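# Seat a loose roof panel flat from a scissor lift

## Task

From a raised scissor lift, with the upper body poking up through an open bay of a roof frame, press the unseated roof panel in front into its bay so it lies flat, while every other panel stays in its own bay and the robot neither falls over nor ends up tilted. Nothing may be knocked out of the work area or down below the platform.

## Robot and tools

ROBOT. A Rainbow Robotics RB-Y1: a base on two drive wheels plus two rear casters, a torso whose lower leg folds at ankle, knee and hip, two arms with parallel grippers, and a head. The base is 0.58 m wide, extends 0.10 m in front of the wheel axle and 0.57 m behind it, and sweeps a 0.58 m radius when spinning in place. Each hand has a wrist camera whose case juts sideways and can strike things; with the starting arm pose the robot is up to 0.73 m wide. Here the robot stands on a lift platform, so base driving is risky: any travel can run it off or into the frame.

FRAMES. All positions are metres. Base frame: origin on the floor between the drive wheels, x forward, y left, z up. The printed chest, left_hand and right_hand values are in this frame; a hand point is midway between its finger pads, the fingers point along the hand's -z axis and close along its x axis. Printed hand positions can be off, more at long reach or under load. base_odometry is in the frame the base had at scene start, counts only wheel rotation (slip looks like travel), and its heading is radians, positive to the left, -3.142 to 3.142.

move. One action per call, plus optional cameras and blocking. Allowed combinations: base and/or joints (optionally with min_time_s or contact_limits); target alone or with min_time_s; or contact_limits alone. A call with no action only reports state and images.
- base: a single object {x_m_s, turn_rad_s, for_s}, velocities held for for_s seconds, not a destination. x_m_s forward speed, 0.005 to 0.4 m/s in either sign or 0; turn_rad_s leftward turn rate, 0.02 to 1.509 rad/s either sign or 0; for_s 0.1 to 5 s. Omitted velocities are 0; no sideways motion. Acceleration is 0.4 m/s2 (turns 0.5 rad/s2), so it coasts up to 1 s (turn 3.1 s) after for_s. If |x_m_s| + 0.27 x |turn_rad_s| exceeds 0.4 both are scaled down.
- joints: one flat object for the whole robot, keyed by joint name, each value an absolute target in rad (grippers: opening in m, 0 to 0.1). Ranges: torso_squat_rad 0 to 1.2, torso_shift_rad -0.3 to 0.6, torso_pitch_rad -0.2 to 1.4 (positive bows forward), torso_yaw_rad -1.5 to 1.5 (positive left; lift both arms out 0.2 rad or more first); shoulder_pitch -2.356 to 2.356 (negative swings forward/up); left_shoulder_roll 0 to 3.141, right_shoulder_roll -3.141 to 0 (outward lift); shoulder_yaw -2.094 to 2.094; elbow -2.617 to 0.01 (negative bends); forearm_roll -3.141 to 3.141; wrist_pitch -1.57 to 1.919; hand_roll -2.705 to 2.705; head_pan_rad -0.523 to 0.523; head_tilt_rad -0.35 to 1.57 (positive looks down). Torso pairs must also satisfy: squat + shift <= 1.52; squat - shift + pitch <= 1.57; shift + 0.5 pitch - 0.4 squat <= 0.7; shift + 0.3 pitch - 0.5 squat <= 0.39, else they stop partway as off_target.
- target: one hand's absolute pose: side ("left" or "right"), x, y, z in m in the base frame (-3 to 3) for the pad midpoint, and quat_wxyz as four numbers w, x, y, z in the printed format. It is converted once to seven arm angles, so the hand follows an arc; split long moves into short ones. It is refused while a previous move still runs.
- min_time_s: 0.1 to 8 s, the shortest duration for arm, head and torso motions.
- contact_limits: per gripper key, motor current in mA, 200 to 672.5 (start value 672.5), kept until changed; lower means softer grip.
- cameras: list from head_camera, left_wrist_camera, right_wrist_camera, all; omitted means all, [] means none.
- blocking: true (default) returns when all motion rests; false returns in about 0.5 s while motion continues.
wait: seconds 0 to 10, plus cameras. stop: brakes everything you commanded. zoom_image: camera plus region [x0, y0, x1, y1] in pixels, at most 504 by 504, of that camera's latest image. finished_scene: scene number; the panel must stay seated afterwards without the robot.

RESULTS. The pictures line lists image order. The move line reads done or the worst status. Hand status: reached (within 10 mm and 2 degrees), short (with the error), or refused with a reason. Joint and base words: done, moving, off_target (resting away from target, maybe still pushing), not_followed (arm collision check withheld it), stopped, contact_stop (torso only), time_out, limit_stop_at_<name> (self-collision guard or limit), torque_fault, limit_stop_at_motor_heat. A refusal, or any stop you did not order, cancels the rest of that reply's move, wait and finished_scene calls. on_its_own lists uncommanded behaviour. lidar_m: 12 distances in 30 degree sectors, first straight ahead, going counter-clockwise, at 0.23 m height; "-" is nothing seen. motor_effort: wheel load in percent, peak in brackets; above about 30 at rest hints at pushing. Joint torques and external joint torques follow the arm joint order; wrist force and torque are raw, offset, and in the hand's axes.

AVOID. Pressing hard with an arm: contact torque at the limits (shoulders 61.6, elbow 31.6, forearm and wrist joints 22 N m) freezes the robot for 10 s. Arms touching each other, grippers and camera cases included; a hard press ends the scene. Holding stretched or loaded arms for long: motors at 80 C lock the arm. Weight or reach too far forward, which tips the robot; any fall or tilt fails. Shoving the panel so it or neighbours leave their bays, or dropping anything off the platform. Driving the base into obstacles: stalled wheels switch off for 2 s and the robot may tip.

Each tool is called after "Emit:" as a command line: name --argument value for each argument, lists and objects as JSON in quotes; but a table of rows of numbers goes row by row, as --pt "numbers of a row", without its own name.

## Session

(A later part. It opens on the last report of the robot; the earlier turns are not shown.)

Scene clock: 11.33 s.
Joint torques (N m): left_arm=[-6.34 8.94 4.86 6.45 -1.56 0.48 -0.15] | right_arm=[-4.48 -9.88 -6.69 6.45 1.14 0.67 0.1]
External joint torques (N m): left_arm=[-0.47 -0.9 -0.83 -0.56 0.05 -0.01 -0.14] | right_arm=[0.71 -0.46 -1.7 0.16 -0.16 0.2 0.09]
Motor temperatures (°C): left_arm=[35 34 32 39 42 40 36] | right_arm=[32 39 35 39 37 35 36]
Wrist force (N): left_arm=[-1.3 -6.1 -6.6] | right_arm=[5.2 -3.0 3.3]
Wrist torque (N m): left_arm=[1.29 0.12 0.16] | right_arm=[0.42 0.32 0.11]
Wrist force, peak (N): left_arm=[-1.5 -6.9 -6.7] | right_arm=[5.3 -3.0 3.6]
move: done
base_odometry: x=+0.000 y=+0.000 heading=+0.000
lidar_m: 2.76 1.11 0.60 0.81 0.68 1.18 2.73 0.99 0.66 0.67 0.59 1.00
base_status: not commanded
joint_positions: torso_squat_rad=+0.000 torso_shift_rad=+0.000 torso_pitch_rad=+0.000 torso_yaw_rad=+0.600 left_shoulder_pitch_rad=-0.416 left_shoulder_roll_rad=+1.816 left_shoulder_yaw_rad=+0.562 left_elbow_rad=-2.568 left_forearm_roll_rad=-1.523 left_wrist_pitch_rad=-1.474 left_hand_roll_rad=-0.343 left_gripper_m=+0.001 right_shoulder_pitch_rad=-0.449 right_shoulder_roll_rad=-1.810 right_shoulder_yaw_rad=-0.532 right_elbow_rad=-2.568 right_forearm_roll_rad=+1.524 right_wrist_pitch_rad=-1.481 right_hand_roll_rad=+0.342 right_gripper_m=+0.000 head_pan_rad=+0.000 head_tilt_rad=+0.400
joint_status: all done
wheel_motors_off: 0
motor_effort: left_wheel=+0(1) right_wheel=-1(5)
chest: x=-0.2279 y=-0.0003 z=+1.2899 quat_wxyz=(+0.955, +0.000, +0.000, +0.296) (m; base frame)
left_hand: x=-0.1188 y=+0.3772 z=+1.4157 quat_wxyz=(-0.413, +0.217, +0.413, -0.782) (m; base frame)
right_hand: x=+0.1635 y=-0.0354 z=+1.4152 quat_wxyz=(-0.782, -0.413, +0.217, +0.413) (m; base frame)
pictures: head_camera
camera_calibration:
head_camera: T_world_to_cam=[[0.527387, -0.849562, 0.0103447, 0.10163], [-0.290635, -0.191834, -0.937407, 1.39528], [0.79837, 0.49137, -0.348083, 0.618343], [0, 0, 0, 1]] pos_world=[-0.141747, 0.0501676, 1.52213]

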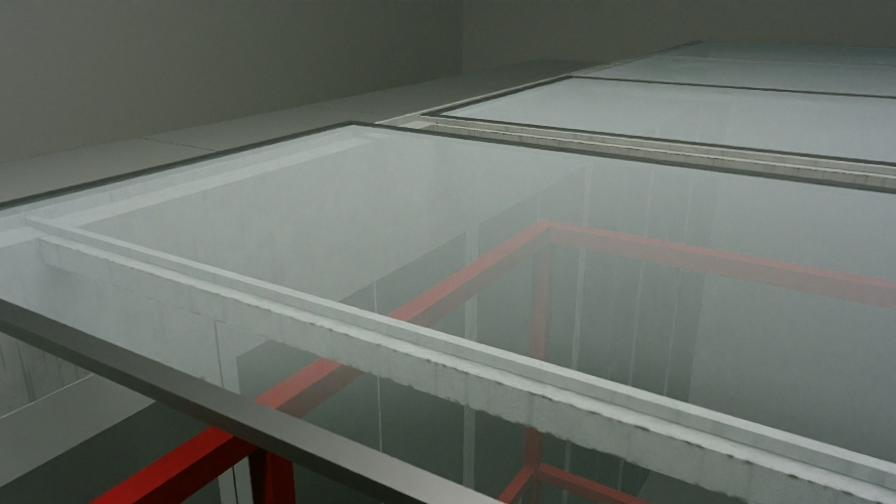

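Emit:
move --joints '{"torso_yaw_rad": 0.0, "left_shoulder_pitch_rad": -1.2, "right_shoulder_pitch_rad": -1.23, "head_tilt_rad": 0.4, "head_pan_rad": 0.52}' --cameras '["head_camera"]'

Emit:
zoom_image --camera "head_camera" --region '[200, 60, 500, 240]'

Emit:
move --joints '{"head_pan_rad": -0.52}' --cameras '["head_camera"]'

Emit:
zoom_image --camera "head_camera" --region '[350, 60, 650, 240]'

Emit:
move --joints '{"torso_squat_rad": 0.7, "head_pan_rad": -0.52, "head_tilt_rad": 0.25}' --cameras '["head_camera"]'

Emit:
zoom_image --camera "head_camera" --region '[350, 100, 650, 280]'

Emit:
move --joints '{"head_pan_rad": 0.52}' --cameras '["head_camera"]'

Emit:
zoom_image --camera "head_camera" --region '[200, 100, 500, 280]'

Emit:
move --joints '{"head_pan_rad": 0.0}'

Emit:
zoom_image --camera "head_camera" --region '[348, 140, 548, 240]'

Emit:
zoom_image --camera "head_camera" --region '[348, 250, 548, 450]'

Scene clock: 14.20 s.
Joint torques (N m): left_arm=[-1.25 3.12 0.28 8.01 -1.86 0.4 -0.1] | right_arm=[-1.2 -3.23 -1.08 7.32 1.79 0.4 0.13]
External joint torques (N m): left_arm=[0.17 -0.52 -0.35 -0.32 0.11 -0.11 -0.08] | right_arm=[0.17 0.11 -0.53 -0.16 0 -0.06 0.12]
Motor temperatures (°C): left_arm=[35 34 32 39 42 40 36] | right_arm=[32 39 35 39 37 35 36]
Wrist force (N): left_arm=[-2.3 -5.2 -2.6] | right_arm=[4.5 -3.9 7.7]
Wrist torque (N m): left_arm=[1.28 0.04 0.18] | right_arm=[0.41 0.26 0.08]
Wrist force, peak (N): left_arm=[-1.4 -6.6 -6.6] | right_arm=[4.7 -4.3 8.0]
move: done
base_odometry: x=+0.000 y=+0.000 heading=+0.000
lidar_m: 2.76 1.12 0.60 0.82 0.67 1.16 2.74 0.98 0.66 0.68 0.60 1.00
base_status: not commanded
joint_positions: torso_squat_rad=+0.000 torso_shift_rad=+0.000 torso_pitch_rad=+0.000 torso_yaw_rad=+0.000 left_shoulder_pitch_rad=-1.200 left_shoulder_roll_rad=+1.816 left_shoulder_yaw_rad=+0.562 left_elbow_rad=-2.568 left_forearm_roll_rad=-1.523 left_wrist_pitch_rad=-1.474 left_hand_roll_rad=-0.343 left_gripper_m=+0.001 right_shoulder_pitch_rad=-1.230 right_shoulder_roll_rad=-1.810 right_shoulder_yaw_rad=-0.532 right_elbow_rad=-2.568 right_forearm_roll_rad=+1.524 right_wrist_pitch_rad=-1.481 right_hand_roll_rad=+0.342 right_gripper_m=+0.000 head_pan_rad=+0.520 head_tilt_rad=+0.400
joint_status: all done
wheel_motors_off: 0
motor_effort: left_wheel=+0(1) right_wheel=+1(5)
chest: x=-0.2280 y=-0.0003 z=+1.2899 quat_wxyz=(+1.000, +0.000, +0.000, +0.000) (m; base frame)
left_hand: x=-0.0361 y=+0.1796 z=+1.6078 quat_wxyz=(-0.541, +0.572, +0.486, -0.378) (m; base frame)
right_hand: x=-0.0353 y=-0.1807 z=+1.6069 quat_wxyz=(-0.542, -0.572, +0.486, +0.379) (m; base frame)
pictures: head_camera
camera_calibration:
head_camera: T_world_to_cam=[[0.457765, -0.889013, 0.0103509, 0.0747376], [-0.305046, -0.167987, -0.937404, 1.39094], [0.835103, 0.425954, -0.348089, 0.628957], [0, 0, 0, 1]] pos_world=[-0.135156, 0.0321954, 1.52203]

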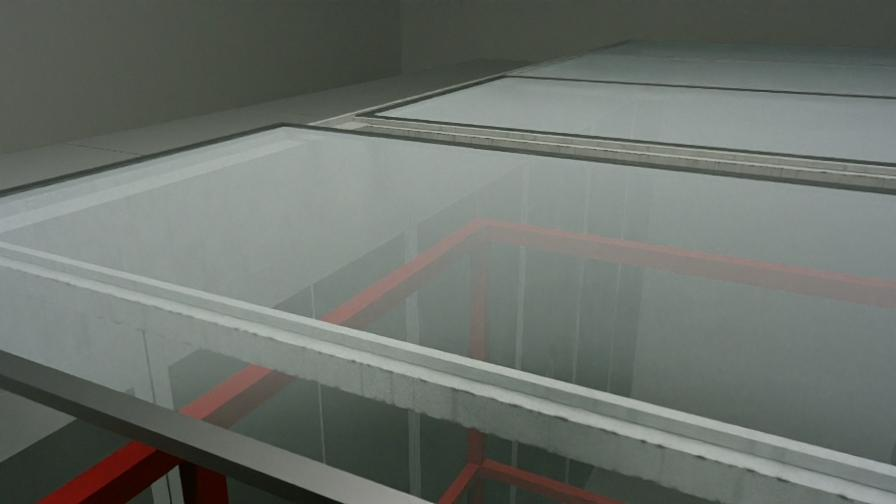

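Scaled by 1.680 from the camera's 896x504 image, which has a finer 1280x720 frame.

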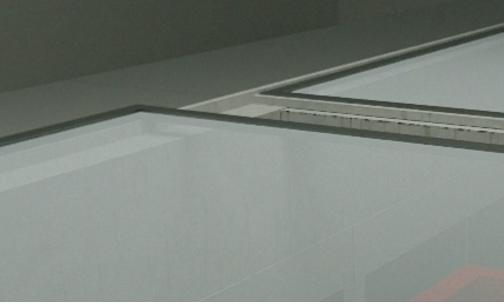

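Scene clock: 15.57 s.
Joint torques (N m): left_arm=[-1.58 2.85 0.08 7.75 -1.85 0.45 -0.15] | right_arm=[-0.85 -3.19 -1.05 7.51 1.66 0.49 0.11]
External joint torques (N m): left_arm=[-0.16 -0.79 -0.55 -0.57 0.11 -0.06 -0.13] | right_arm=[0.52 0.14 -0.49 0.03 -0.13 0.03 0.1]
Motor temperatures (°C): left_arm=[35 34 32 39 42 40 36] | right_arm=[32 39 35 39 37 35 36]
Wrist force (N): left_arm=[-1.9 -5.1 -2.2] | right_arm=[4.5 -4.1 7.6]
Wrist torque (N m): left_arm=[1.25 0.08 0.17] | right_arm=[0.43 0.26 0.10]
Wrist force, peak (N): left_arm=[-1.9 -5.5 -2.7] | right_arm=[4.6 -4.3 8.0]
move: done
base_odometry: x=+0.000 y=+0.000 heading=+0.000
lidar_m: 2.75 1.12 0.59 0.82 0.66 1.17 2.74 1.00 0.65 0.68 0.59 0.99
base_status: not commanded
joint_positions: torso_squat_rad=+0.000 torso_shift_rad=+0.000 torso_pitch_rad=+0.000 torso_yaw_rad=+0.000 left_shoulder_pitch_rad=-1.200 left_shoulder_roll_rad=+1.816 left_shoulder_yaw_rad=+0.562 left_elbow_rad=-2.568 left_forearm_roll_rad=-1.523 left_wrist_pitch_rad=-1.474 left_hand_roll_rad=-0.343 left_gripper_m=+0.001 right_shoulder_pitch_rad=-1.230 right_shoulder_roll_rad=-1.810 right_shoulder_yaw_rad=-0.532 right_elbow_rad=-2.568 right_forearm_roll_rad=+1.524 right_wrist_pitch_rad=-1.481 right_hand_roll_rad=+0.342 right_gripper_m=+0.000 head_pan_rad=-0.520 head_tilt_rad=+0.400
joint_status: all done
wheel_motors_off: 0
motor_effort: left_wheel=+0(1) right_wheel=+1(5)
chest: x=-0.2280 y=-0.0003 z=+1.2899 quat_wxyz=(+1.000, +0.000, +0.000, +0.000) (m; base frame)
left_hand: x=-0.0361 y=+0.1796 z=+1.6078 quat_wxyz=(-0.541, +0.572, +0.486, -0.378) (m; base frame)
right_hand: x=-0.0353 y=-0.1807 z=+1.6069 quat_wxyz=(-0.542, -0.572, +0.486, +0.379) (m; base frame)
pictures: head_camera
camera_calibration:
head_camera: T_world_to_cam=[[-0.534896, -0.844854, 0.0104287, -0.129873], [-0.299768, 0.178221, -0.937218, 1.39193], [0.789953, -0.50444, -0.348589, 0.620034], [0, 0, 0, 1]] pos_world=[-0.142012, -0.0450242, 1.52203]

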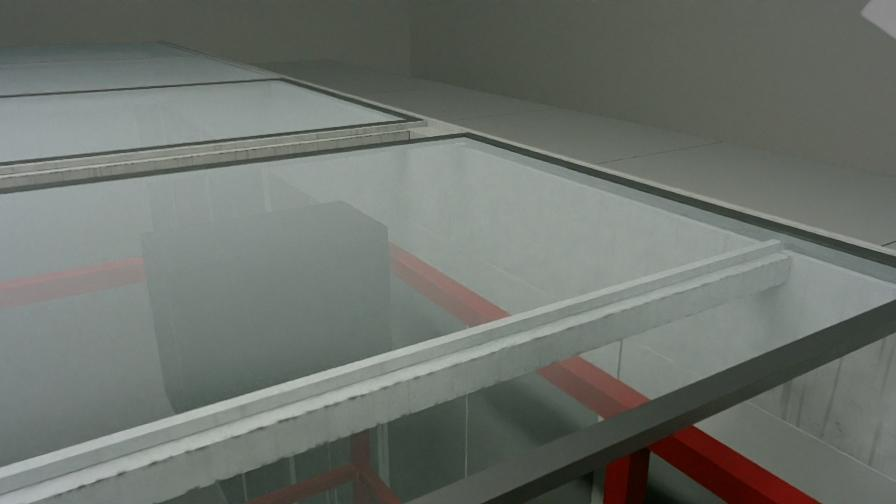

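Scaled by 1.680 from the camera's 896x504 image, which has a finer 1280x720 frame.

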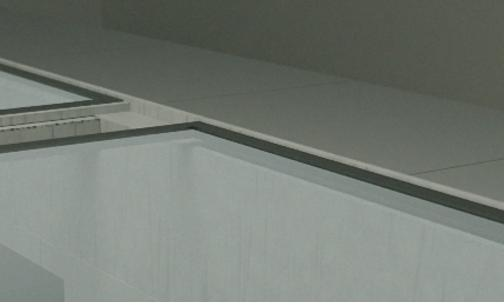

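Scene clock: 18.77 s.
Joint torques (N m): left_arm=[-1.5 3.18 0.24 7.85 -1.89 0.38 -0.13] | right_arm=[-1.23 -3.39 -0.74 7.73 1.64 0.47 0.06]
External joint torques (N m): left_arm=[-0.08 -0.46 -0.39 -0.47 0.08 -0.14 -0.11] | right_arm=[0.14 -0.06 -0.19 0.25 -0.16 0.01 0.05]
Motor temperatures (°C): left_arm=[35 34 32 39 42 40 36] | right_arm=[32 39 35 39 37 35 36]
Wrist force (N): left_arm=[-2.1 -5.2 -2.6] | right_arm=[4.5 -4.3 7.5]
Wrist torque (N m): left_arm=[1.27 0.07 0.20] | right_arm=[0.46 0.26 0.10]
Wrist force, peak (N): left_arm=[-2.0 -5.9 -2.2] | right_arm=[4.6 -4.5 7.7]
move: done
base_odometry: x=+0.000 y=+0.000 heading=+0.000
lidar_m: 2.75 1.13 0.59 0.82 0.67 1.17 2.74 0.98 0.65 0.68 0.60 0.98
base_status: not commanded
joint_positions: torso_squat_rad=+0.700 torso_shift_rad=+0.000 torso_pitch_rad=+0.000 torso_yaw_rad=+0.000 left_shoulder_pitch_rad=-1.200 left_shoulder_roll_rad=+1.816 left_shoulder_yaw_rad=+0.562 left_elbow_rad=-2.568 left_forearm_roll_rad=-1.523 left_wrist_pitch_rad=-1.474 left_hand_roll_rad=-0.343 left_gripper_m=+0.001 right_shoulder_pitch_rad=-1.230 right_shoulder_roll_rad=-1.810 right_shoulder_yaw_rad=-0.532 right_elbow_rad=-2.568 right_forearm_roll_rad=+1.524 right_wrist_pitch_rad=-1.481 right_hand_roll_rad=+0.342 right_gripper_m=+0.000 head_pan_rad=-0.520 head_tilt_rad=+0.250
joint_status: all done
wheel_motors_off: 0
motor_effort: left_wheel=+0(1) right_wheel=+0(4)
chest: x=-0.2281 y=-0.0002 z=+1.1253 quat_wxyz=(+1.000, +0.000, +0.000, +0.000) (m; base frame)
left_hand: x=-0.0363 y=+0.1796 z=+1.4432 quat_wxyz=(-0.541, +0.572, +0.486, -0.378) (m; base frame)
right_hand: x=-0.0355 y=-0.1807 z=+1.4423 quat_wxyz=(-0.542, -0.572, +0.486, +0.379) (m; base frame)
pictures: head_camera
camera_calibration:
head_camera: T_world_to_cam=[[-0.535931, -0.844255, 0.00350967, -0.11922], [-0.174564, 0.106744, -0.978843, 1.31854], [0.826018, -0.525204, -0.204584, 0.37937], [0, 0, 0, 1]] pos_world=[-0.147091, -0.0421508, 1.36867]

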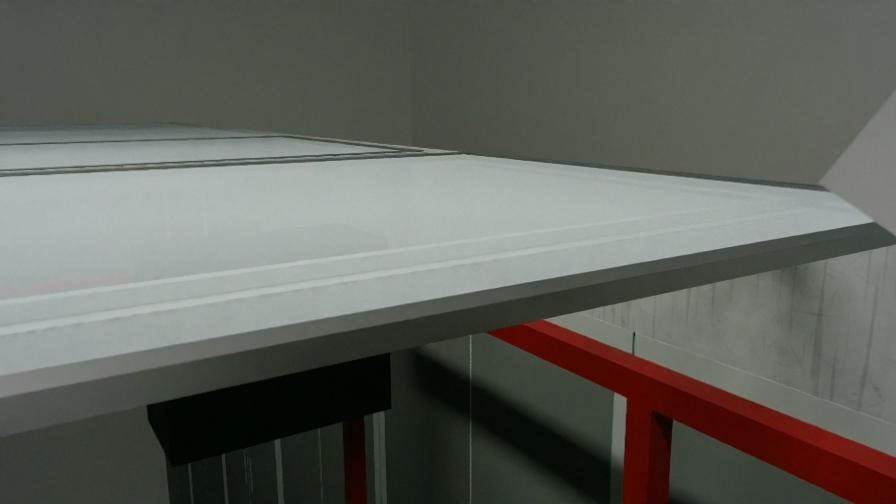

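Scaled by 1.680 from the camera's 896x504 image, which has a finer 1280x720 frame.

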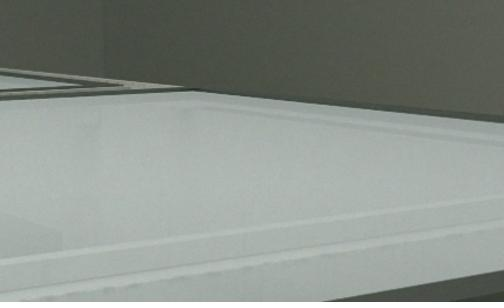

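Scene clock: 20.13 s.
Joint torques (N m): left_arm=[-1.31 2.75 -0.09 7.88 -1.92 0.35 -0.06] | right_arm=[-1.15 -3.51 -1.18 7.78 1.83 0.46 0.15]
External joint torques (N m): left_arm=[0.11 -0.88 -0.72 -0.44 0.05 -0.17 -0.04] | right_arm=[0.22 -0.17 -0.63 0.3 0.03 0 0.14]
Motor temperatures (°C): left_arm=[35 34 32 39 42 40 36] | right_arm=[32 39 35 39 37 35 36]
Wrist force (N): left_arm=[-2.0 -5.1 -2.7] | right_arm=[4.6 -4.3 7.5]
Wrist torque (N m): left_arm=[1.24 0.07 0.18] | right_arm=[0.46 0.28 0.11]
Wrist force, peak (N): left_arm=[-1.8 -6.0 -2.6] | right_arm=[4.6 -4.4 7.8]
move: done
base_odometry: x=+0.000 y=+0.000 heading=+0.000
lidar_m: 2.74 1.13 0.59 0.82 0.68 1.17 2.73 0.98 0.66 0.68 0.60 0.99
base_status: not commanded
joint_positions: torso_squat_rad=+0.700 torso_shift_rad=+0.000 torso_pitch_rad=+0.000 torso_yaw_rad=+0.000 left_shoulder_pitch_rad=-1.200 left_shoulder_roll_rad=+1.816 left_shoulder_yaw_rad=+0.562 left_elbow_rad=-2.568 left_forearm_roll_rad=-1.523 left_wrist_pitch_rad=-1.474 left_hand_roll_rad=-0.343 left_gripper_m=+0.001 right_shoulder_pitch_rad=-1.230 right_shoulder_roll_rad=-1.810 right_shoulder_yaw_rad=-0.532 right_elbow_rad=-2.568 right_forearm_roll_rad=+1.524 right_wrist_pitch_rad=-1.481 right_hand_roll_rad=+0.342 right_gripper_m=+0.000 head_pan_rad=+0.520 head_tilt_rad=+0.250
joint_status: all done
wheel_motors_off: 0
motor_effort: left_wheel=+0(1) right_wheel=+3(5)
chest: x=-0.2281 y=-0.0002 z=+1.1253 quat_wxyz=(+1.000, +0.000, +0.000, +0.000) (m; base frame)
left_hand: x=-0.0363 y=+0.1796 z=+1.4432 quat_wxyz=(-0.541, +0.572, +0.486, -0.378) (m; base frame)
right_hand: x=-0.0355 y=-0.1807 z=+1.4423 quat_wxyz=(-0.542, -0.572, +0.486, +0.379) (m; base frame)
pictures: head_camera
camera_calibration:
head_camera: T_world_to_cam=[[0.45681, -0.889557, 0.00369119, 0.0850922], [-0.179814, -0.0964012, -0.978966, 1.3175], [0.871201, 0.446538, -0.203992, 0.388277], [0, 0, 0, 1]] pos_world=[-0.140235, 0.0293221, 1.36867]

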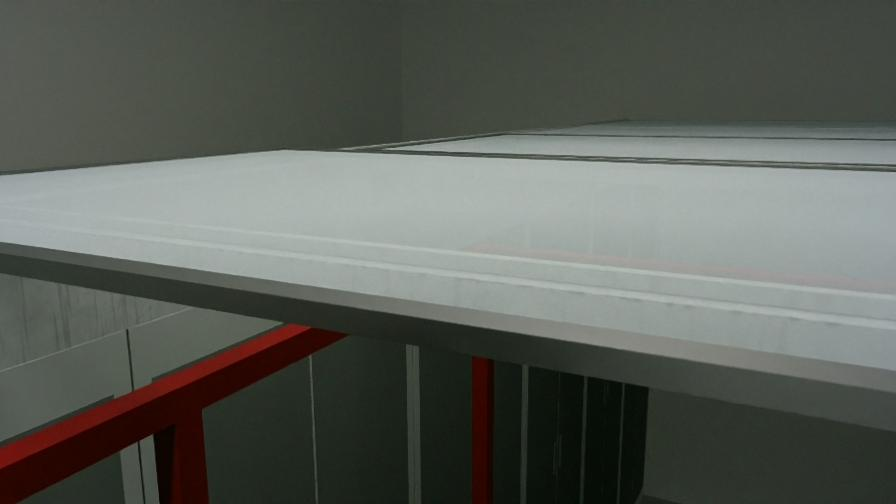

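Scaled by 1.680 from the camera's 896x504 image, which has a finer 1280x720 frame.

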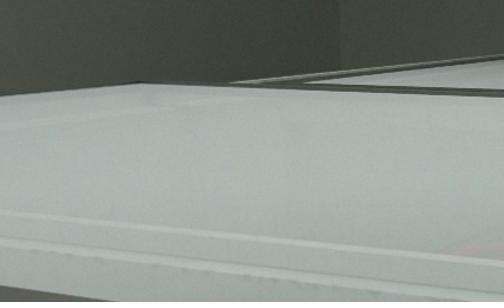

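Scene clock: 21.17 s.
Joint torques (N m): left_arm=[-1.46 3.05 -0.15 7.78 -1.9 0.49 -0.03] | right_arm=[-0.83 -3.57 -0.87 7.78 1.8 0.43 0.13]
External joint torques (N m): left_arm=[-0.04 -0.58 -0.78 -0.54 0.07 -0.02 -0.01] | right_arm=[0.54 -0.24 -0.31 0.3 0 -0.03 0.12]
Motor temperatures (°C): left_arm=[35 34 32 39 42 40 36] | right_arm=[32 39 35 39 37 35 36]
Wrist force (N): left_arm=[-1.8 -5.1 -2.6] | right_arm=[4.4 -4.3 7.7]
Wrist torque (N m): left_arm=[1.24 0.11 0.16] | right_arm=[0.46 0.25 0.11]
Wrist force, peak (N): left_arm=[-2.0 -5.7 -2.7] | right_arm=[4.6 -4.5 7.7]
move: done
base_odometry: x=+0.000 y=+0.000 heading=+0.000
lidar_m: 2.75 1.12 0.59 0.82 0.69 1.18 2.73 0.99 0.66 0.68 0.60 1.00
base_status: not commanded
joint_positions: torso_squat_rad=+0.700 torso_shift_rad=+0.000 torso_pitch_rad=+0.000 torso_yaw_rad=+0.000 left_shoulder_pitch_rad=-1.200 left_shoulder_roll_rad=+1.816 left_shoulder_yaw_rad=+0.562 left_elbow_rad=-2.568 left_forearm_roll_rad=-1.523 left_wrist_pitch_rad=-1.474 left_hand_roll_rad=-0.343 left_gripper_m=+0.001 right_shoulder_pitch_rad=-1.230 right_shoulder_roll_rad=-1.810 right_shoulder_yaw_rad=-0.532 right_elbow_rad=-2.568 right_forearm_roll_rad=+1.524 right_wrist_pitch_rad=-1.481 right_hand_roll_rad=+0.342 right_gripper_m=+0.000 head_pan_rad=+0.000 head_tilt_rad=+0.250
joint_status: all done
wheel_motors_off: 0
motor_effort: left_wheel=-1(1) right_wheel=+2(4)
chest: x=-0.2281 y=-0.0002 z=+1.1253 quat_wxyz=(+1.000, +0.000, +0.000, +0.000) (m; base frame)
left_hand: x=-0.0363 y=+0.1796 z=+1.4432 quat_wxyz=(-0.541, +0.572, +0.486, -0.378) (m; base frame)
right_hand: x=-0.0355 y=-0.1807 z=+1.4423 quat_wxyz=(-0.542, -0.572, +0.486, +0.379) (m; base frame)
pictures: head_camera, left_wrist_camera, right_wrist_camera
camera_calibration:
head_camera: T_world_to_cam=[[-0.0456038, -0.998953, 0.00351686, -0.0182137], [-0.204235, 0.00587738, -0.978904, 1.31243], [0.977859, -0.04536, -0.20429, 0.410523], [0, 0, 0, 1]] pos_world=[-0.13422, -0.00728693, 1.36867]
left_wrist_camera: T_world_to_cam=[[0.217007, 0.971902, 0.0911831, -0.300343], [-0.591616, 0.0566442, 0.804228, -1.16476], [0.776466, -0.228468, 0.587285, -0.703012], [0, 0, 0, 1]] pos_world=[-0.0780515, 0.197266, 1.37699]
right_wrist_camera: T_world_to_cam=[[-0.218762, 0.971079, -0.095645, 0.308536], [-0.559717, -0.0445898, 0.827483, -1.18847], [0.799287, 0.234556, 0.553284, -0.651781], [0, 0, 0, 1]] pos_world=[-0.0767476, -0.199727, 1.37357]

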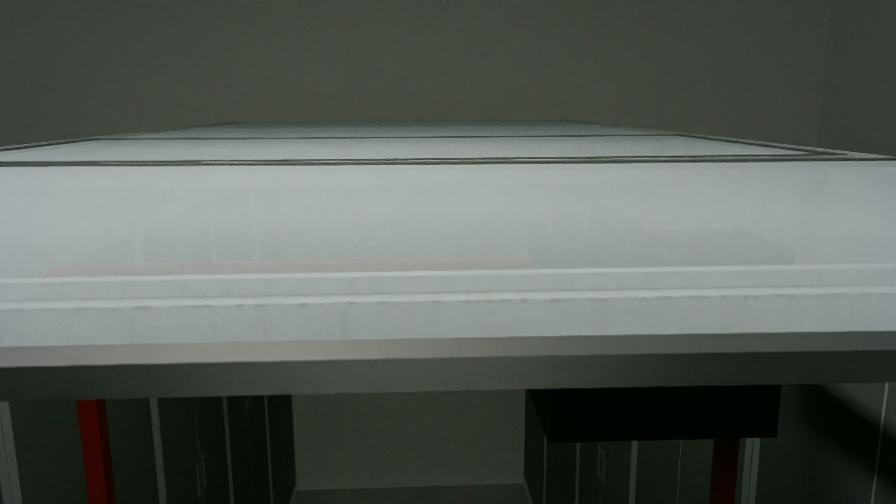

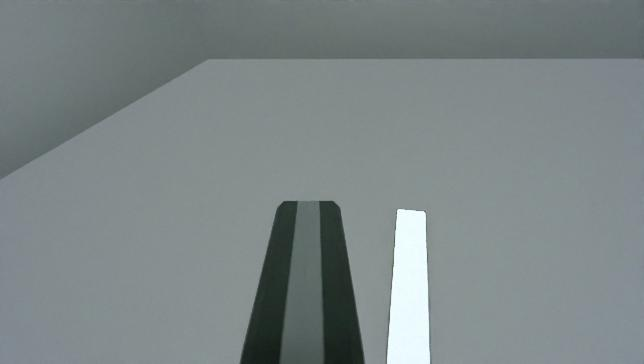

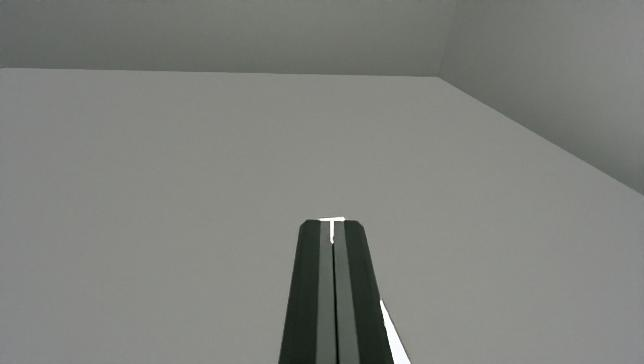

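Scaled by 2.520 from the camera's 896x504 image, which has a finer 1280x720 frame.

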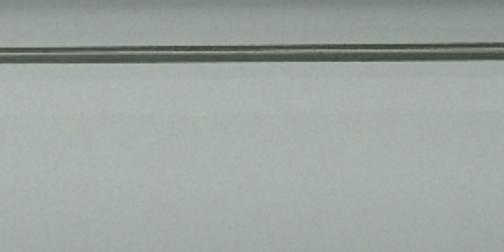

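Scaled by 2.520 from the camera's 896x504 image, which has a finer 1280x720 frame.

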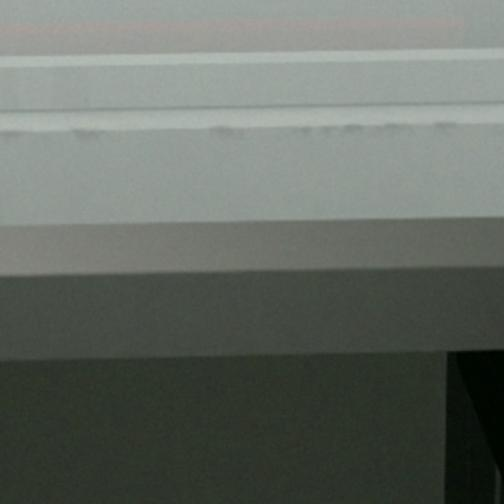

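Emit:
move --joints '{"torso_squat_rad": 0.0, "torso_yaw_rad": 0.5, "head_pan_rad": 0.3, "head_tilt_rad": 0.4}' --cameras '["head_camera"]'

Emit:
zoom_image --camera "head_camera" --region '[300, 80, 500, 200]'

Emit:
zoom_image --camera "head_camera" --region '[480, 60, 680, 180]'

Emit:
zoom_image --camera "head_camera" --region '[100, 150, 300, 300]'

Emit:
zoom_image --camera "head_camera" --region '[0, 200, 200, 350]'

Scene clock: 27.73 s.
Joint torques (N m): left_arm=[-1.22 3.03 0.38 7.86 -1.97 0.37 -0.22] | right_arm=[-1.62 -3.11 -1.27 7.75 1.69 0.42 0.1]
External joint torques (N m): left_arm=[0.2 -0.61 -0.25 -0.46 -0.01 -0.15 -0.2] | right_arm=[-0.25 0.22 -0.72 0.27 -0.1 -0.04 0.09]
Motor temperatures (°C): left_arm=[35 34 32 39 42 40 36] | right_arm=[32 39 35 39 37 35 36]
Wrist force (N): left_arm=[-1.9 -5.1 -2.3] | right_arm=[4.9 -4.0 7.7]
Wrist torque (N m): left_arm=[1.26 0.08 0.18] | right_arm=[0.41 0.31 0.11]
Wrist force, peak (N): left_arm=[-2.3 -5.7 -2.5] | right_arm=[4.7 -4.6 7.7]
move: done
base_odometry: x=+0.000 y=+0.000 heading=+0.000
lidar_m: 2.76 1.10 0.60 0.82 0.67 1.18 2.73 0.99 0.66 0.69 0.60 1.00
base_status: not commanded
joint_positions: torso_squat_rad=+0.000 torso_shift_rad=+0.000 torso_pitch_rad=+0.000 torso_yaw_rad=+0.500 left_shoulder_pitch_rad=-1.200 left_shoulder_roll_rad=+1.816 left_shoulder_yaw_rad=+0.562 left_elbow_rad=-2.568 left_forearm_roll_rad=-1.523 left_wrist_pitch_rad=-1.474 left_hand_roll_rad=-0.343 left_gripper_m=+0.001 right_shoulder_pitch_rad=-1.230 right_shoulder_roll_rad=-1.810 right_shoulder_yaw_rad=-0.532 right_elbow_rad=-2.568 right_forearm_roll_rad=+1.524 right_wrist_pitch_rad=-1.481 right_hand_roll_rad=+0.342 right_gripper_m=+0.000 head_pan_rad=+0.300 head_tilt_rad=+0.400
joint_status: all done
wheel_motors_off: 0
motor_effort: left_wheel=+0(1) right_wheel=+1(6)
chest: x=-0.2279 y=-0.0003 z=+1.2899 quat_wxyz=(+0.969, +0.000, +0.000, +0.247) (m; base frame)
left_hand: x=-0.1457 y=+0.2495 z=+1.6078 quat_wxyz=(-0.431, +0.434, +0.613, -0.500) (m; base frame)
right_hand: x=+0.0277 y=-0.0662 z=+1.6069 quat_wxyz=(-0.619, -0.674, +0.329, +0.233) (m; base frame)
pictures: head_camera
camera_calibration:
head_camera: T_world_to_cam=[[0.685655, -0.727854, 0.0102965, 0.131251], [-0.246757, -0.245711, -0.93741, 1.40488], [0.684827, 0.640199, -0.348076, 0.593064], [0, 0, 0, 1]] pos_world=[-0.149476, 0.061048, 1.52203]

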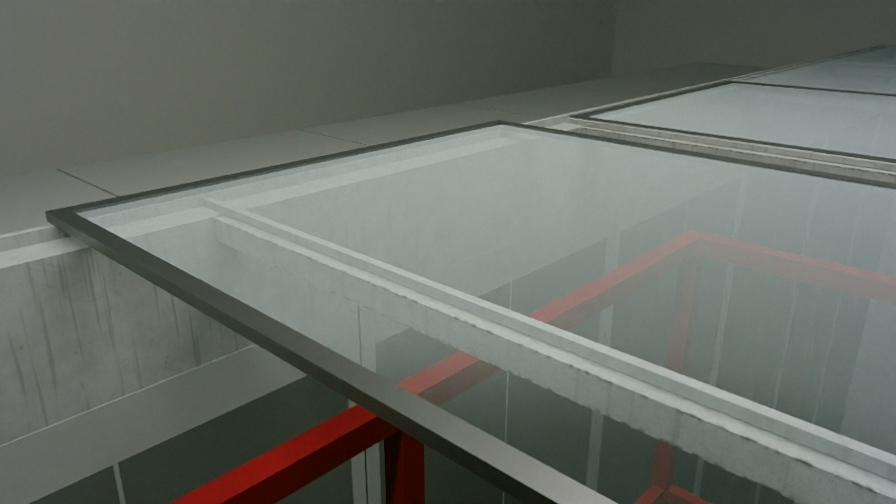

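Scaled by 2.520 from the camera's 896x504 image, which has a finer 1280x720 frame.

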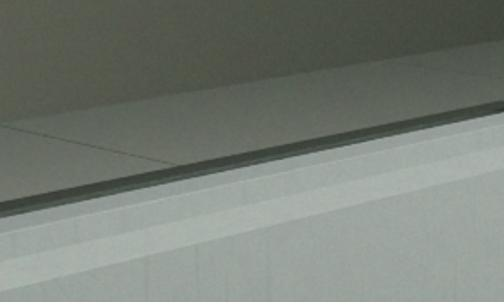

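Scaled by 2.520 from the camera's 896x504 image, which has a finer 1280x720 frame.

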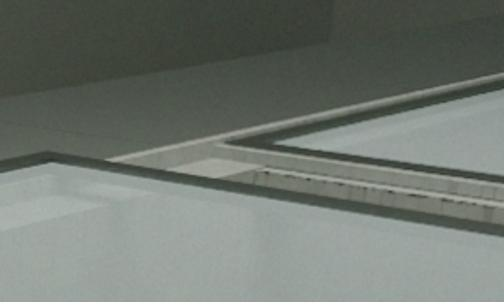

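Scaled by 2.520 from the camera's 896x504 image, which has a finer 1280x720 frame.

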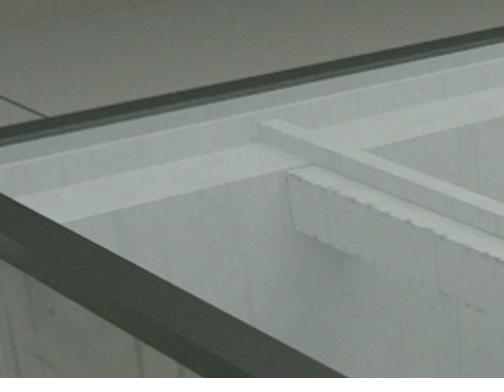

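Scaled by 2.520 from the camera's 896x504 image, which has a finer 1280x720 frame.

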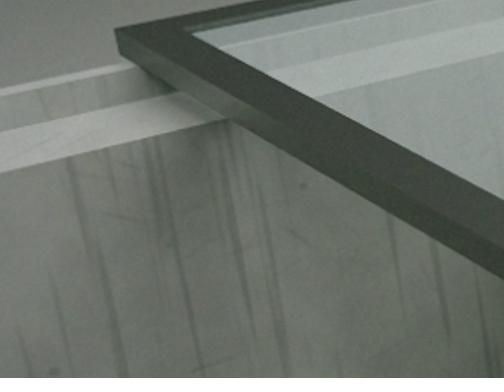

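Emit:
zoom_image --camera "head_camera" --region '[20, 195, 110, 255]'

Emit:
zoom_image --camera "head_camera" --region '[190, 170, 290, 240]'

Emit:
zoom_image --camera "head_camera" --region '[470, 105, 590, 165]'

Emit:
zoom_image --camera "head_camera" --region '[100, 150, 220, 230]'

Scaled by 5.600 from the camera's 896x504 image, which has a finer 1280x720 frame.

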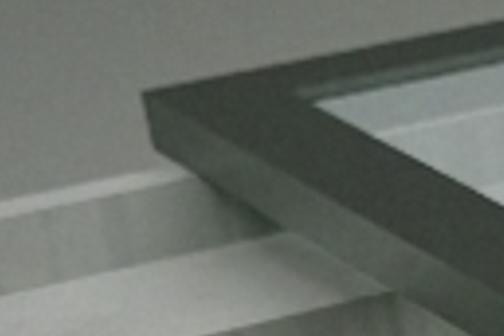

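Scaled by 5.040 from the camera's 896x504 image, which has a finer 1280x720 frame.

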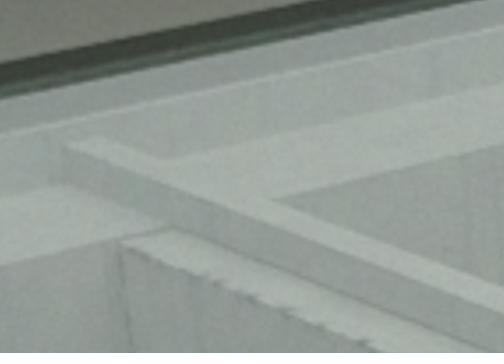

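Scaled by 4.200 from the camera's 896x504 image, which has a finer 1280x720 frame.

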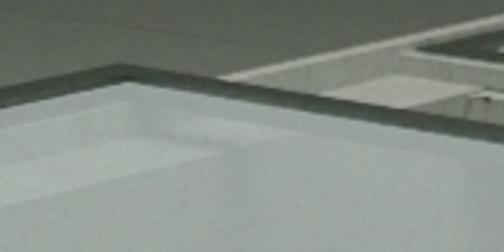

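Scaled by 4.200 from the camera's 896x504 image, which has a finer 1280x720 frame.

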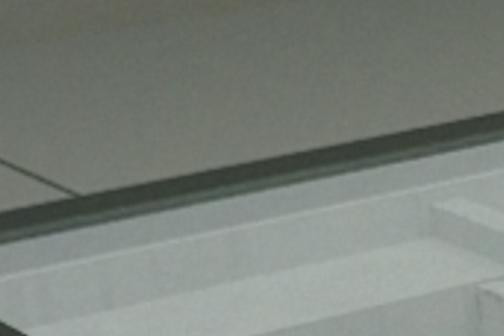

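Emit:
move --joints '{"torso_yaw_rad": -0.5, "head_pan_rad": -0.3, "head_tilt_rad": 0.4}' --cameras '["head_camera"]'

Emit:
zoom_image --camera "head_camera" --region '[300, 90, 420, 150]'

Emit:
zoom_image --camera "head_camera" --region '[420, 110, 540, 190]'

Emit:
zoom_image --camera "head_camera" --region '[640, 160, 760, 240]'

Emit:
zoom_image --camera "head_camera" --region '[740, 190, 860, 270]'

Scene clock: 34.00 s.
Joint torques (N m): left_arm=[-1.21 3.01 0.13 7.92 -1.84 0.51 -0.11] | right_arm=[-1.02 -3.57 -1.4 7.8 1.69 0.55 0.11]
External joint torques (N m): left_arm=[0.21 -0.64 -0.51 -0.4 0.12 0 -0.09] | right_arm=[0.36 -0.23 -0.84 0.32 -0.11 0.09 0.1]
Motor temperatures (°C): left_arm=[35 34 32 39 42 40 36] | right_arm=[32 39 35 39 37 35 36]
Wrist force (N): left_arm=[-2.1 -4.9 -2.8] | right_arm=[4.6 -3.9 7.4]
Wrist torque (N m): left_arm=[1.23 0.04 0.17] | right_arm=[0.42 0.26 0.10]
Wrist force, peak (N): left_arm=[-2.1 -5.7 -2.5] | right_arm=[4.8 -4.2 7.9]
move: done
base_odometry: x=+0.000 y=+0.000 heading=+0.000
lidar_m: 2.75 1.11 0.60 0.82 0.67 1.17 2.73 1.00 0.66 0.68 0.59 0.99
base_status: not commanded
joint_positions: torso_squat_rad=+0.000 torso_shift_rad=+0.000 torso_pitch_rad=+0.000 torso_yaw_rad=-0.500 left_shoulder_pitch_rad=-1.200 left_shoulder_roll_rad=+1.816 left_shoulder_yaw_rad=+0.562 left_elbow_rad=-2.568 left_forearm_roll_rad=-1.523 left_wrist_pitch_rad=-1.474 left_hand_roll_rad=-0.343 left_gripper_m=+0.001 right_shoulder_pitch_rad=-1.230 right_shoulder_roll_rad=-1.810 right_shoulder_yaw_rad=-0.532 right_elbow_rad=-2.568 right_forearm_roll_rad=+1.524 right_wrist_pitch_rad=-1.481 right_hand_roll_rad=+0.342 right_gripper_m=+0.000 head_pan_rad=-0.300 head_tilt_rad=+0.400
joint_status: all done
wheel_motors_off: 0
motor_effort: left_wheel=+0(1) right_wheel=+3(5)
chest: x=-0.2279 y=-0.0003 z=+1.2899 quat_wxyz=(+0.969, +0.000, +0.000, -0.247) (m; base frame)
left_hand: x=+0.0269 y=+0.0655 z=+1.6077 quat_wxyz=(-0.618, +0.675, +0.330, -0.232) (m; base frame)
right_hand: x=-0.1452 y=-0.2510 z=+1.6069 quat_wxyz=(-0.431, -0.434, +0.612, +0.502) (m; base frame)
pictures: head_camera
camera_calibration:
head_camera: T_world_to_cam=[[-0.7476, -0.664065, 0.0106295, -0.18284], [-0.239084, 0.254158, -0.937146, 1.40639], [0.619624, -0.703151, -0.348776, 0.579433], [0, 0, 0, 1]] pos_world=[-0.159476, -0.0714352, 1.52203]

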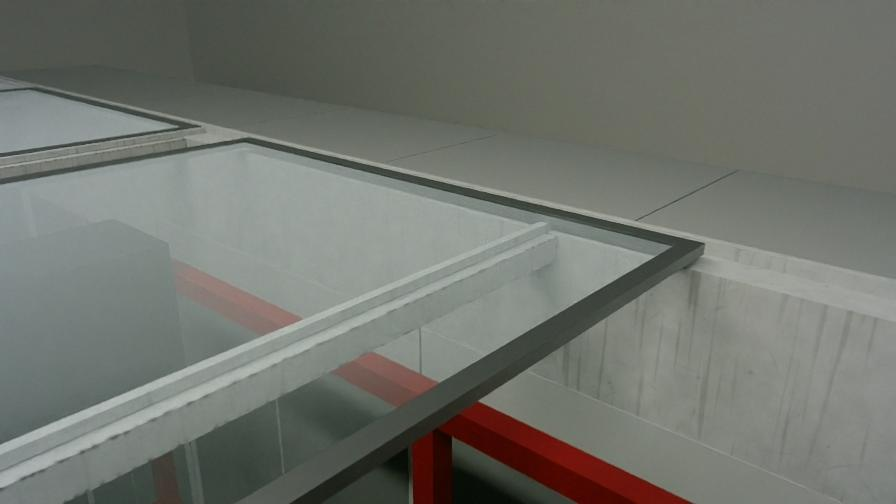

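Scaled by 4.200 from the camera's 896x504 image, which has a finer 1280x720 frame.

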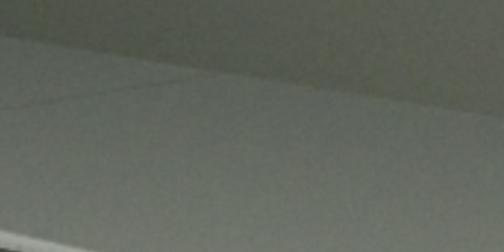

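Scaled by 4.200 from the camera's 896x504 image, which has a finer 1280x720 frame.

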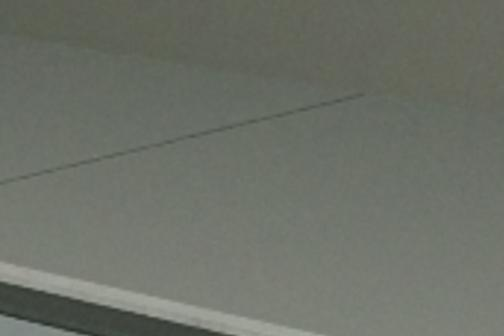

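Scaled by 4.200 from the camera's 896x504 image, which has a finer 1280x720 frame.

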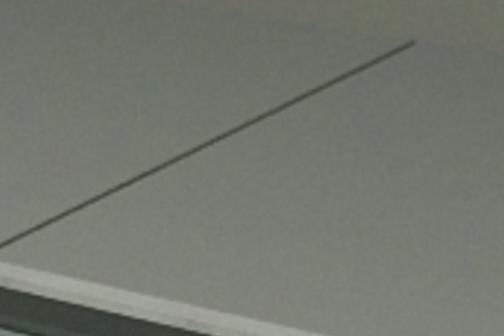

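Scaled by 4.200 from the camera's 896x504 image, which has a finer 1280x720 frame.

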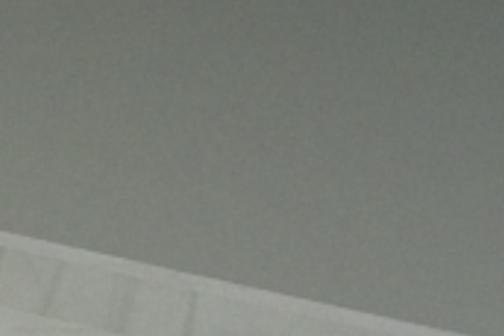

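Emit:
zoom_image --camera "head_camera" --region '[640, 210, 760, 290]'

Emit:
zoom_image --camera "head_camera" --region '[170, 110, 290, 190]'

Emit:
zoom_image --camera "head_camera" --region '[480, 180, 600, 260]'

Scaled by 4.200 from the camera's 896x504 image, which has a finer 1280x720 frame.

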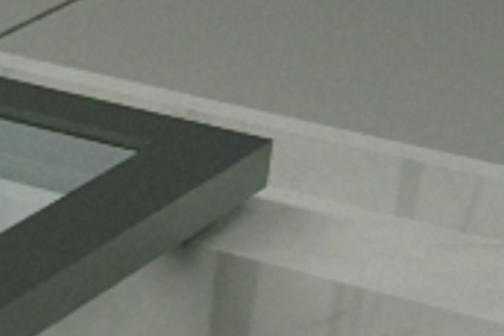

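Scaled by 4.200 from the camera's 896x504 image, which has a finer 1280x720 frame.

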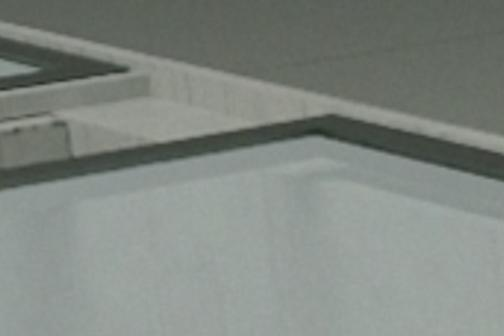

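Scaled by 4.200 from the camera's 896x504 image, which has a finer 1280x720 frame.

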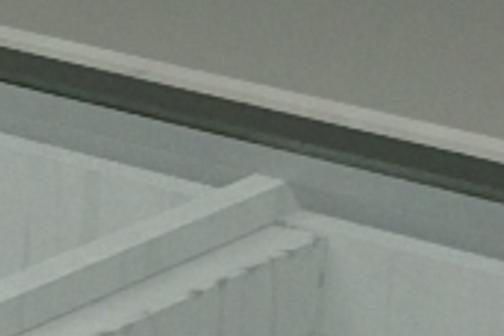

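Emit:
move --joints '{"torso_yaw_rad": 0.0, "head_pan_rad": 0.0, "head_tilt_rad": 0.7, "left_gripper_m": 0.1, "right_gripper_m": 0.1, "left_shoulder_pitch_rad": -0.5, "right_shoulder_pitch_rad": -0.5}' --cameras '[]'

Emit:
move --target '{"side": "left", "x": 0.02, "y": 0.36, "z": 1.40, "quat_wxyz": [0.70711, 0, -0.70711, 0]}' --cameras '[]'

Emit:
move --target '{"side": "right", "x": 0.02, "y": -0.24, "z": 1.40, "quat_wxyz": [0.70711, 0, -0.70711, 0]}'

Scene clock: 38.73 s.
Joint torques (N m): left_arm=[-6 8.09 4.79 6.82 -1.61 0.64 -0.17] | right_arm=[-4.56 -9.37 -6.73 6.72 1.24 0.51 0.21]
External joint torques (N m): left_arm=[-0.47 -1.33 -0.48 -0.5 0.08 0.11 -0.16] | right_arm=[0.46 -0.2 -1.96 0.27 -0.11 0.02 0.21]
Motor temperatures (°C): left_arm=[35 34 32 39 42 40 36] | right_arm=[32 39 35 39 37 35 36]
Wrist force (N): left_arm=[-1.7 -6.0 -6.0] | right_arm=[4.9 -3.0 3.7]
Wrist torque (N m): left_arm=[1.30 0.08 0.16] | right_arm=[0.41 0.28 0.11]
Wrist force, peak (N): left_arm=[-1.4 -6.1 -6.3] | right_arm=[4.3 -3.8 8.3]
move: done
base_odometry: x=+0.000 y=+0.000 heading=+0.000
lidar_m: 2.74 1.11 0.59 0.82 0.68 1.15 2.73 0.99 0.65 0.68 0.60 1.00
base_status: not commanded
joint_positions: torso_squat_rad=+0.000 torso_shift_rad=+0.000 torso_pitch_rad=+0.000 torso_yaw_rad=+0.000 left_shoulder_pitch_rad=-0.500 left_shoulder_roll_rad=+1.816 left_shoulder_yaw_rad=+0.562 left_elbow_rad=-2.568 left_forearm_roll_rad=-1.523 left_wrist_pitch_rad=-1.474 left_hand_roll_rad=-0.343 left_gripper_m=+0.100 right_shoulder_pitch_rad=-0.500 right_shoulder_roll_rad=-1.810 right_shoulder_yaw_rad=-0.532 right_elbow_rad=-2.568 right_forearm_roll_rad=+1.524 right_wrist_pitch_rad=-1.481 right_hand_roll_rad=+0.342 right_gripper_m=+0.099 head_pan_rad=+0.000 head_tilt_rad=+0.700
joint_status: all done
wheel_motors_off: 0
motor_effort: left_wheel=+0(2) right_wheel=+0(6)
chest: x=-0.2280 y=-0.0003 z=+1.2899 quat_wxyz=(+1.000, +0.000, +0.000, +0.000) (m; base frame)
left_hand: x=+0.0715 y=+0.2410 z=+1.4393 quat_wxyz=(-0.621, +0.359, +0.350, -0.603) (m; base frame)
right_hand: x=+0.0732 y=-0.2451 z=+1.4295 quat_wxyz=(-0.623, -0.348, +0.342, +0.612) (m; base frame)
pictures: none
No camera images: "cameras" was empty.

Scene clock: 41.50 s.
Joint torques (N m): left_arm=[1.86 -8.82 4.26 2.72 -0.54 1.8 0.02] | right_arm=[-4.53 -8.93 -6.85 6.7 1.29 0.61 0.18]
External joint torques (N m): left_arm=[-0.05 0.84 -1.71 -0.71 0.03 -0.04 0.07] | right_arm=[0.48 0.24 -2.08 0.25 -0.06 0.12 0.18]
Motor temperatures (°C): left_arm=[35 34 32 39 42 40 36] | right_arm=[32 39 35 39 37 35 36]
Wrist force (N): left_arm=[-7.5 -10.1 -5.0] | right_arm=[5.1 -3.2 3.7]
Wrist torque (N m): left_arm=[1.51 -0.28 0.22] | right_arm=[0.41 0.31 0.12]
Wrist force, peak (N): left_arm=[-8.7 -11.9 -5.5] | right_arm=[5.1 -3.2 3.8]
move: short
base_odometry: x=+0.000 y=+0.000 heading=+0.000
lidar_m: 2.75 1.12 0.60 0.82 0.67 1.16 2.73 1.00 0.67 0.69 0.59 0.99
base_status: not commanded
joint_positions: torso_squat_rad=+0.000 torso_shift_rad=+0.000 torso_pitch_rad=+0.000 torso_yaw_rad=+0.000 left_shoulder_pitch_rad=-2.356 left_shoulder_roll_rad=+2.881 left_shoulder_yaw_rad=-1.541 left_elbow_rad=-2.617 left_forearm_roll_rad=-1.344 left_wrist_pitch_rad=-1.055 left_hand_roll_rad=-2.705 left_gripper_m=+0.100 right_shoulder_pitch_rad=-0.500 right_shoulder_roll_rad=-1.810 right_shoulder_yaw_rad=-0.532 right_elbow_rad=-2.568 right_forearm_roll_rad=+1.524 right_wrist_pitch_rad=-1.481 right_hand_roll_rad=+0.342 right_gripper_m=+0.099 head_pan_rad=+0.000 head_tilt_rad=+0.700
joint_status: all done
wheel_motors_off: 0
motor_effort: left_wheel=+0(1) right_wheel=+1(4)
chest: x=-0.2280 y=-0.0003 z=+1.2899 quat_wxyz=(+1.000, +0.000, +0.000, +0.000) (m; base frame)
left_hand: x=+0.0203 y=+0.3605 z=+1.4007 quat_wxyz=(-0.809, +0.083, +0.581, -0.015) (m; base frame)
left_hand_status: short (checked arc, as near as the solve gets, planned for 2.4 s): 1 mm and 21.0 deg off. The place is met; only the turn is off.
right_hand: x=+0.0732 y=-0.2451 z=+1.4295 quat_wxyz=(-0.623, -0.348, +0.342, +0.612) (m; base frame)
pictures: none
No camera images: "cameras" was empty.

Scene clock: 43.47 s.
Joint torques (N m): left_arm=[2.1 -8.89 4.42 2.86 -0.51 1.74 -0.01] | right_arm=[-2.85 -11.56 -5.66 5.03 0.93 1.11 0]
External joint torques (N m): left_arm=[0.19 0.77 -1.55 -0.58 0.06 -0.09 0.04] | right_arm=[1.15 0.04 -2.3 -0.07 0.02 -0.04 -0.05]
Motor temperatures (°C): left_arm=[35 34 32 39 42 40 36] | right_arm=[32 39 35 39 37 35 36]
Wrist force (N): left_arm=[-7.3 -10.4 -4.9] | right_arm=[-0.2 1.1 3.6]
Wrist torque (N m): left_arm=[1.54 -0.24 0.23] | right_arm=[0.19 0.01 0.07]
Wrist force, peak (N): left_arm=[-7.6 -10.7 -4.8] | right_arm=[5.0 -3.1 3.7]
move: short
base_odometry: x=+0.000 y=+0.000 heading=+0.000
lidar_m: 2.75 1.12 0.59 0.81 0.68 1.17 2.73 0.99 0.66 0.69 0.60 0.98
base_status: not commanded
joint_positions: torso_squat_rad=+0.000 torso_shift_rad=+0.000 torso_pitch_rad=+0.000 torso_yaw_rad=+0.000 left_shoulder_pitch_rad=-2.356 left_shoulder_roll_rad=+2.881 left_shoulder_yaw_rad=-1.541 left_elbow_rad=-2.617 left_forearm_roll_rad=-1.344 left_wrist_pitch_rad=-1.055 left_hand_roll_rad=-2.705 left_gripper_m=+0.100 right_shoulder_pitch_rad=-0.141 right_shoulder_roll_rad=-1.348 right_shoulder_yaw_rad=-1.085 right_elbow_rad=-2.617 right_forearm_roll_rad=+1.236 right_wrist_pitch_rad=-1.569 right_hand_roll_rad=+2.321 right_gripper_m=+0.099 head_pan_rad=+0.000 head_tilt_rad=+0.700
joint_status: all done
wheel_motors_off: 0
motor_effort: left_wheel=+0(1) right_wheel=+3(3)
chest: x=-0.2280 y=-0.0003 z=+1.2899 quat_wxyz=(+1.000, +0.000, +0.000, +0.000) (m; base frame)
left_hand: x=+0.0203 y=+0.3604 z=+1.4007 quat_wxyz=(-0.809, +0.083, +0.581, -0.015) (m; base frame)
right_hand: x=+0.0203 y=-0.2404 z=+1.4005 quat_wxyz=(-0.868, -0.132, +0.461, -0.132) (m; base frame)
right_hand_status: short (checked arc, as near as the solve gets, planned for 1.6 s): 1 mm and 40.1 deg off. The place is met; only the turn is off.
pictures: head_camera, left_wrist_camera, right_wrist_camera
camera_calibration:
head_camera: T_world_to_cam=[[-0.0392295, -0.998968, 0.0229039, -0.0464805], [-0.609811, 0.00577663, -0.792526, 1.11238], [0.791576, -0.0450575, -0.609408, 1.00919], [0, 0, 0, 1]] pos_world=[-0.122334, -0.00738664, 1.49766]
left_wrist_camera: T_world_to_cam=[[0.300209, 0.124163, 0.945758, -1.37763], [-0.518196, -0.811197, 0.270986, -0.0490781], [0.800842, -0.57144, -0.179188, 0.516117], [0, 0, 0, 1]] pos_world=[-0.0251831, 0.426168, 1.40869]
right_wrist_camera: T_world_to_cam=[[-0.52206, -0.105089, -0.84641, 1.17358], [-0.661764, 0.67597, 0.324244, -0.245273], [0.538073, 0.729398, -0.42244, 0.831587], [0, 0, 0, 1]] pos_world=[0.00291335, -0.31743, 1.42416]

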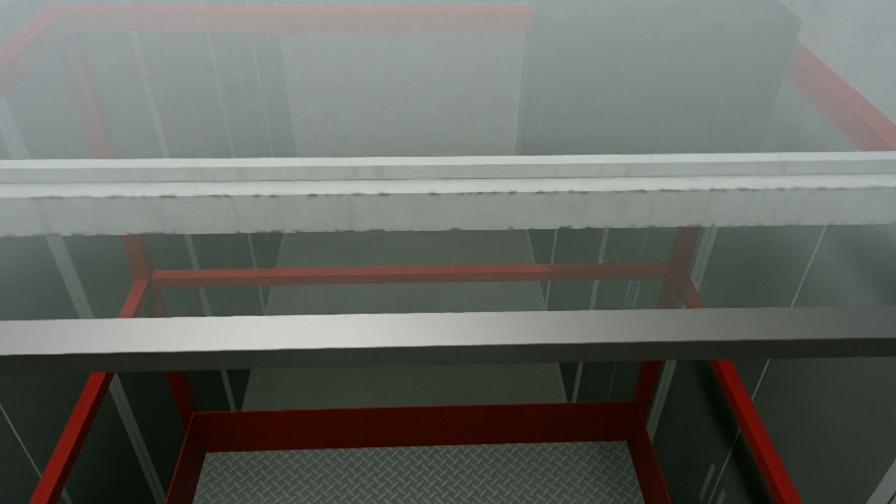

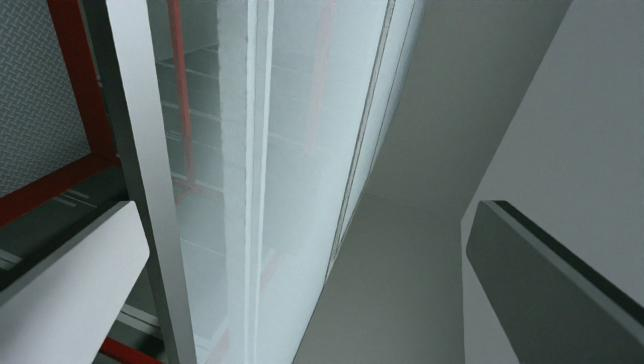

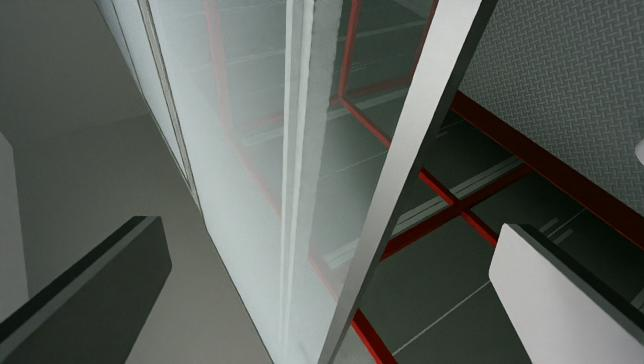

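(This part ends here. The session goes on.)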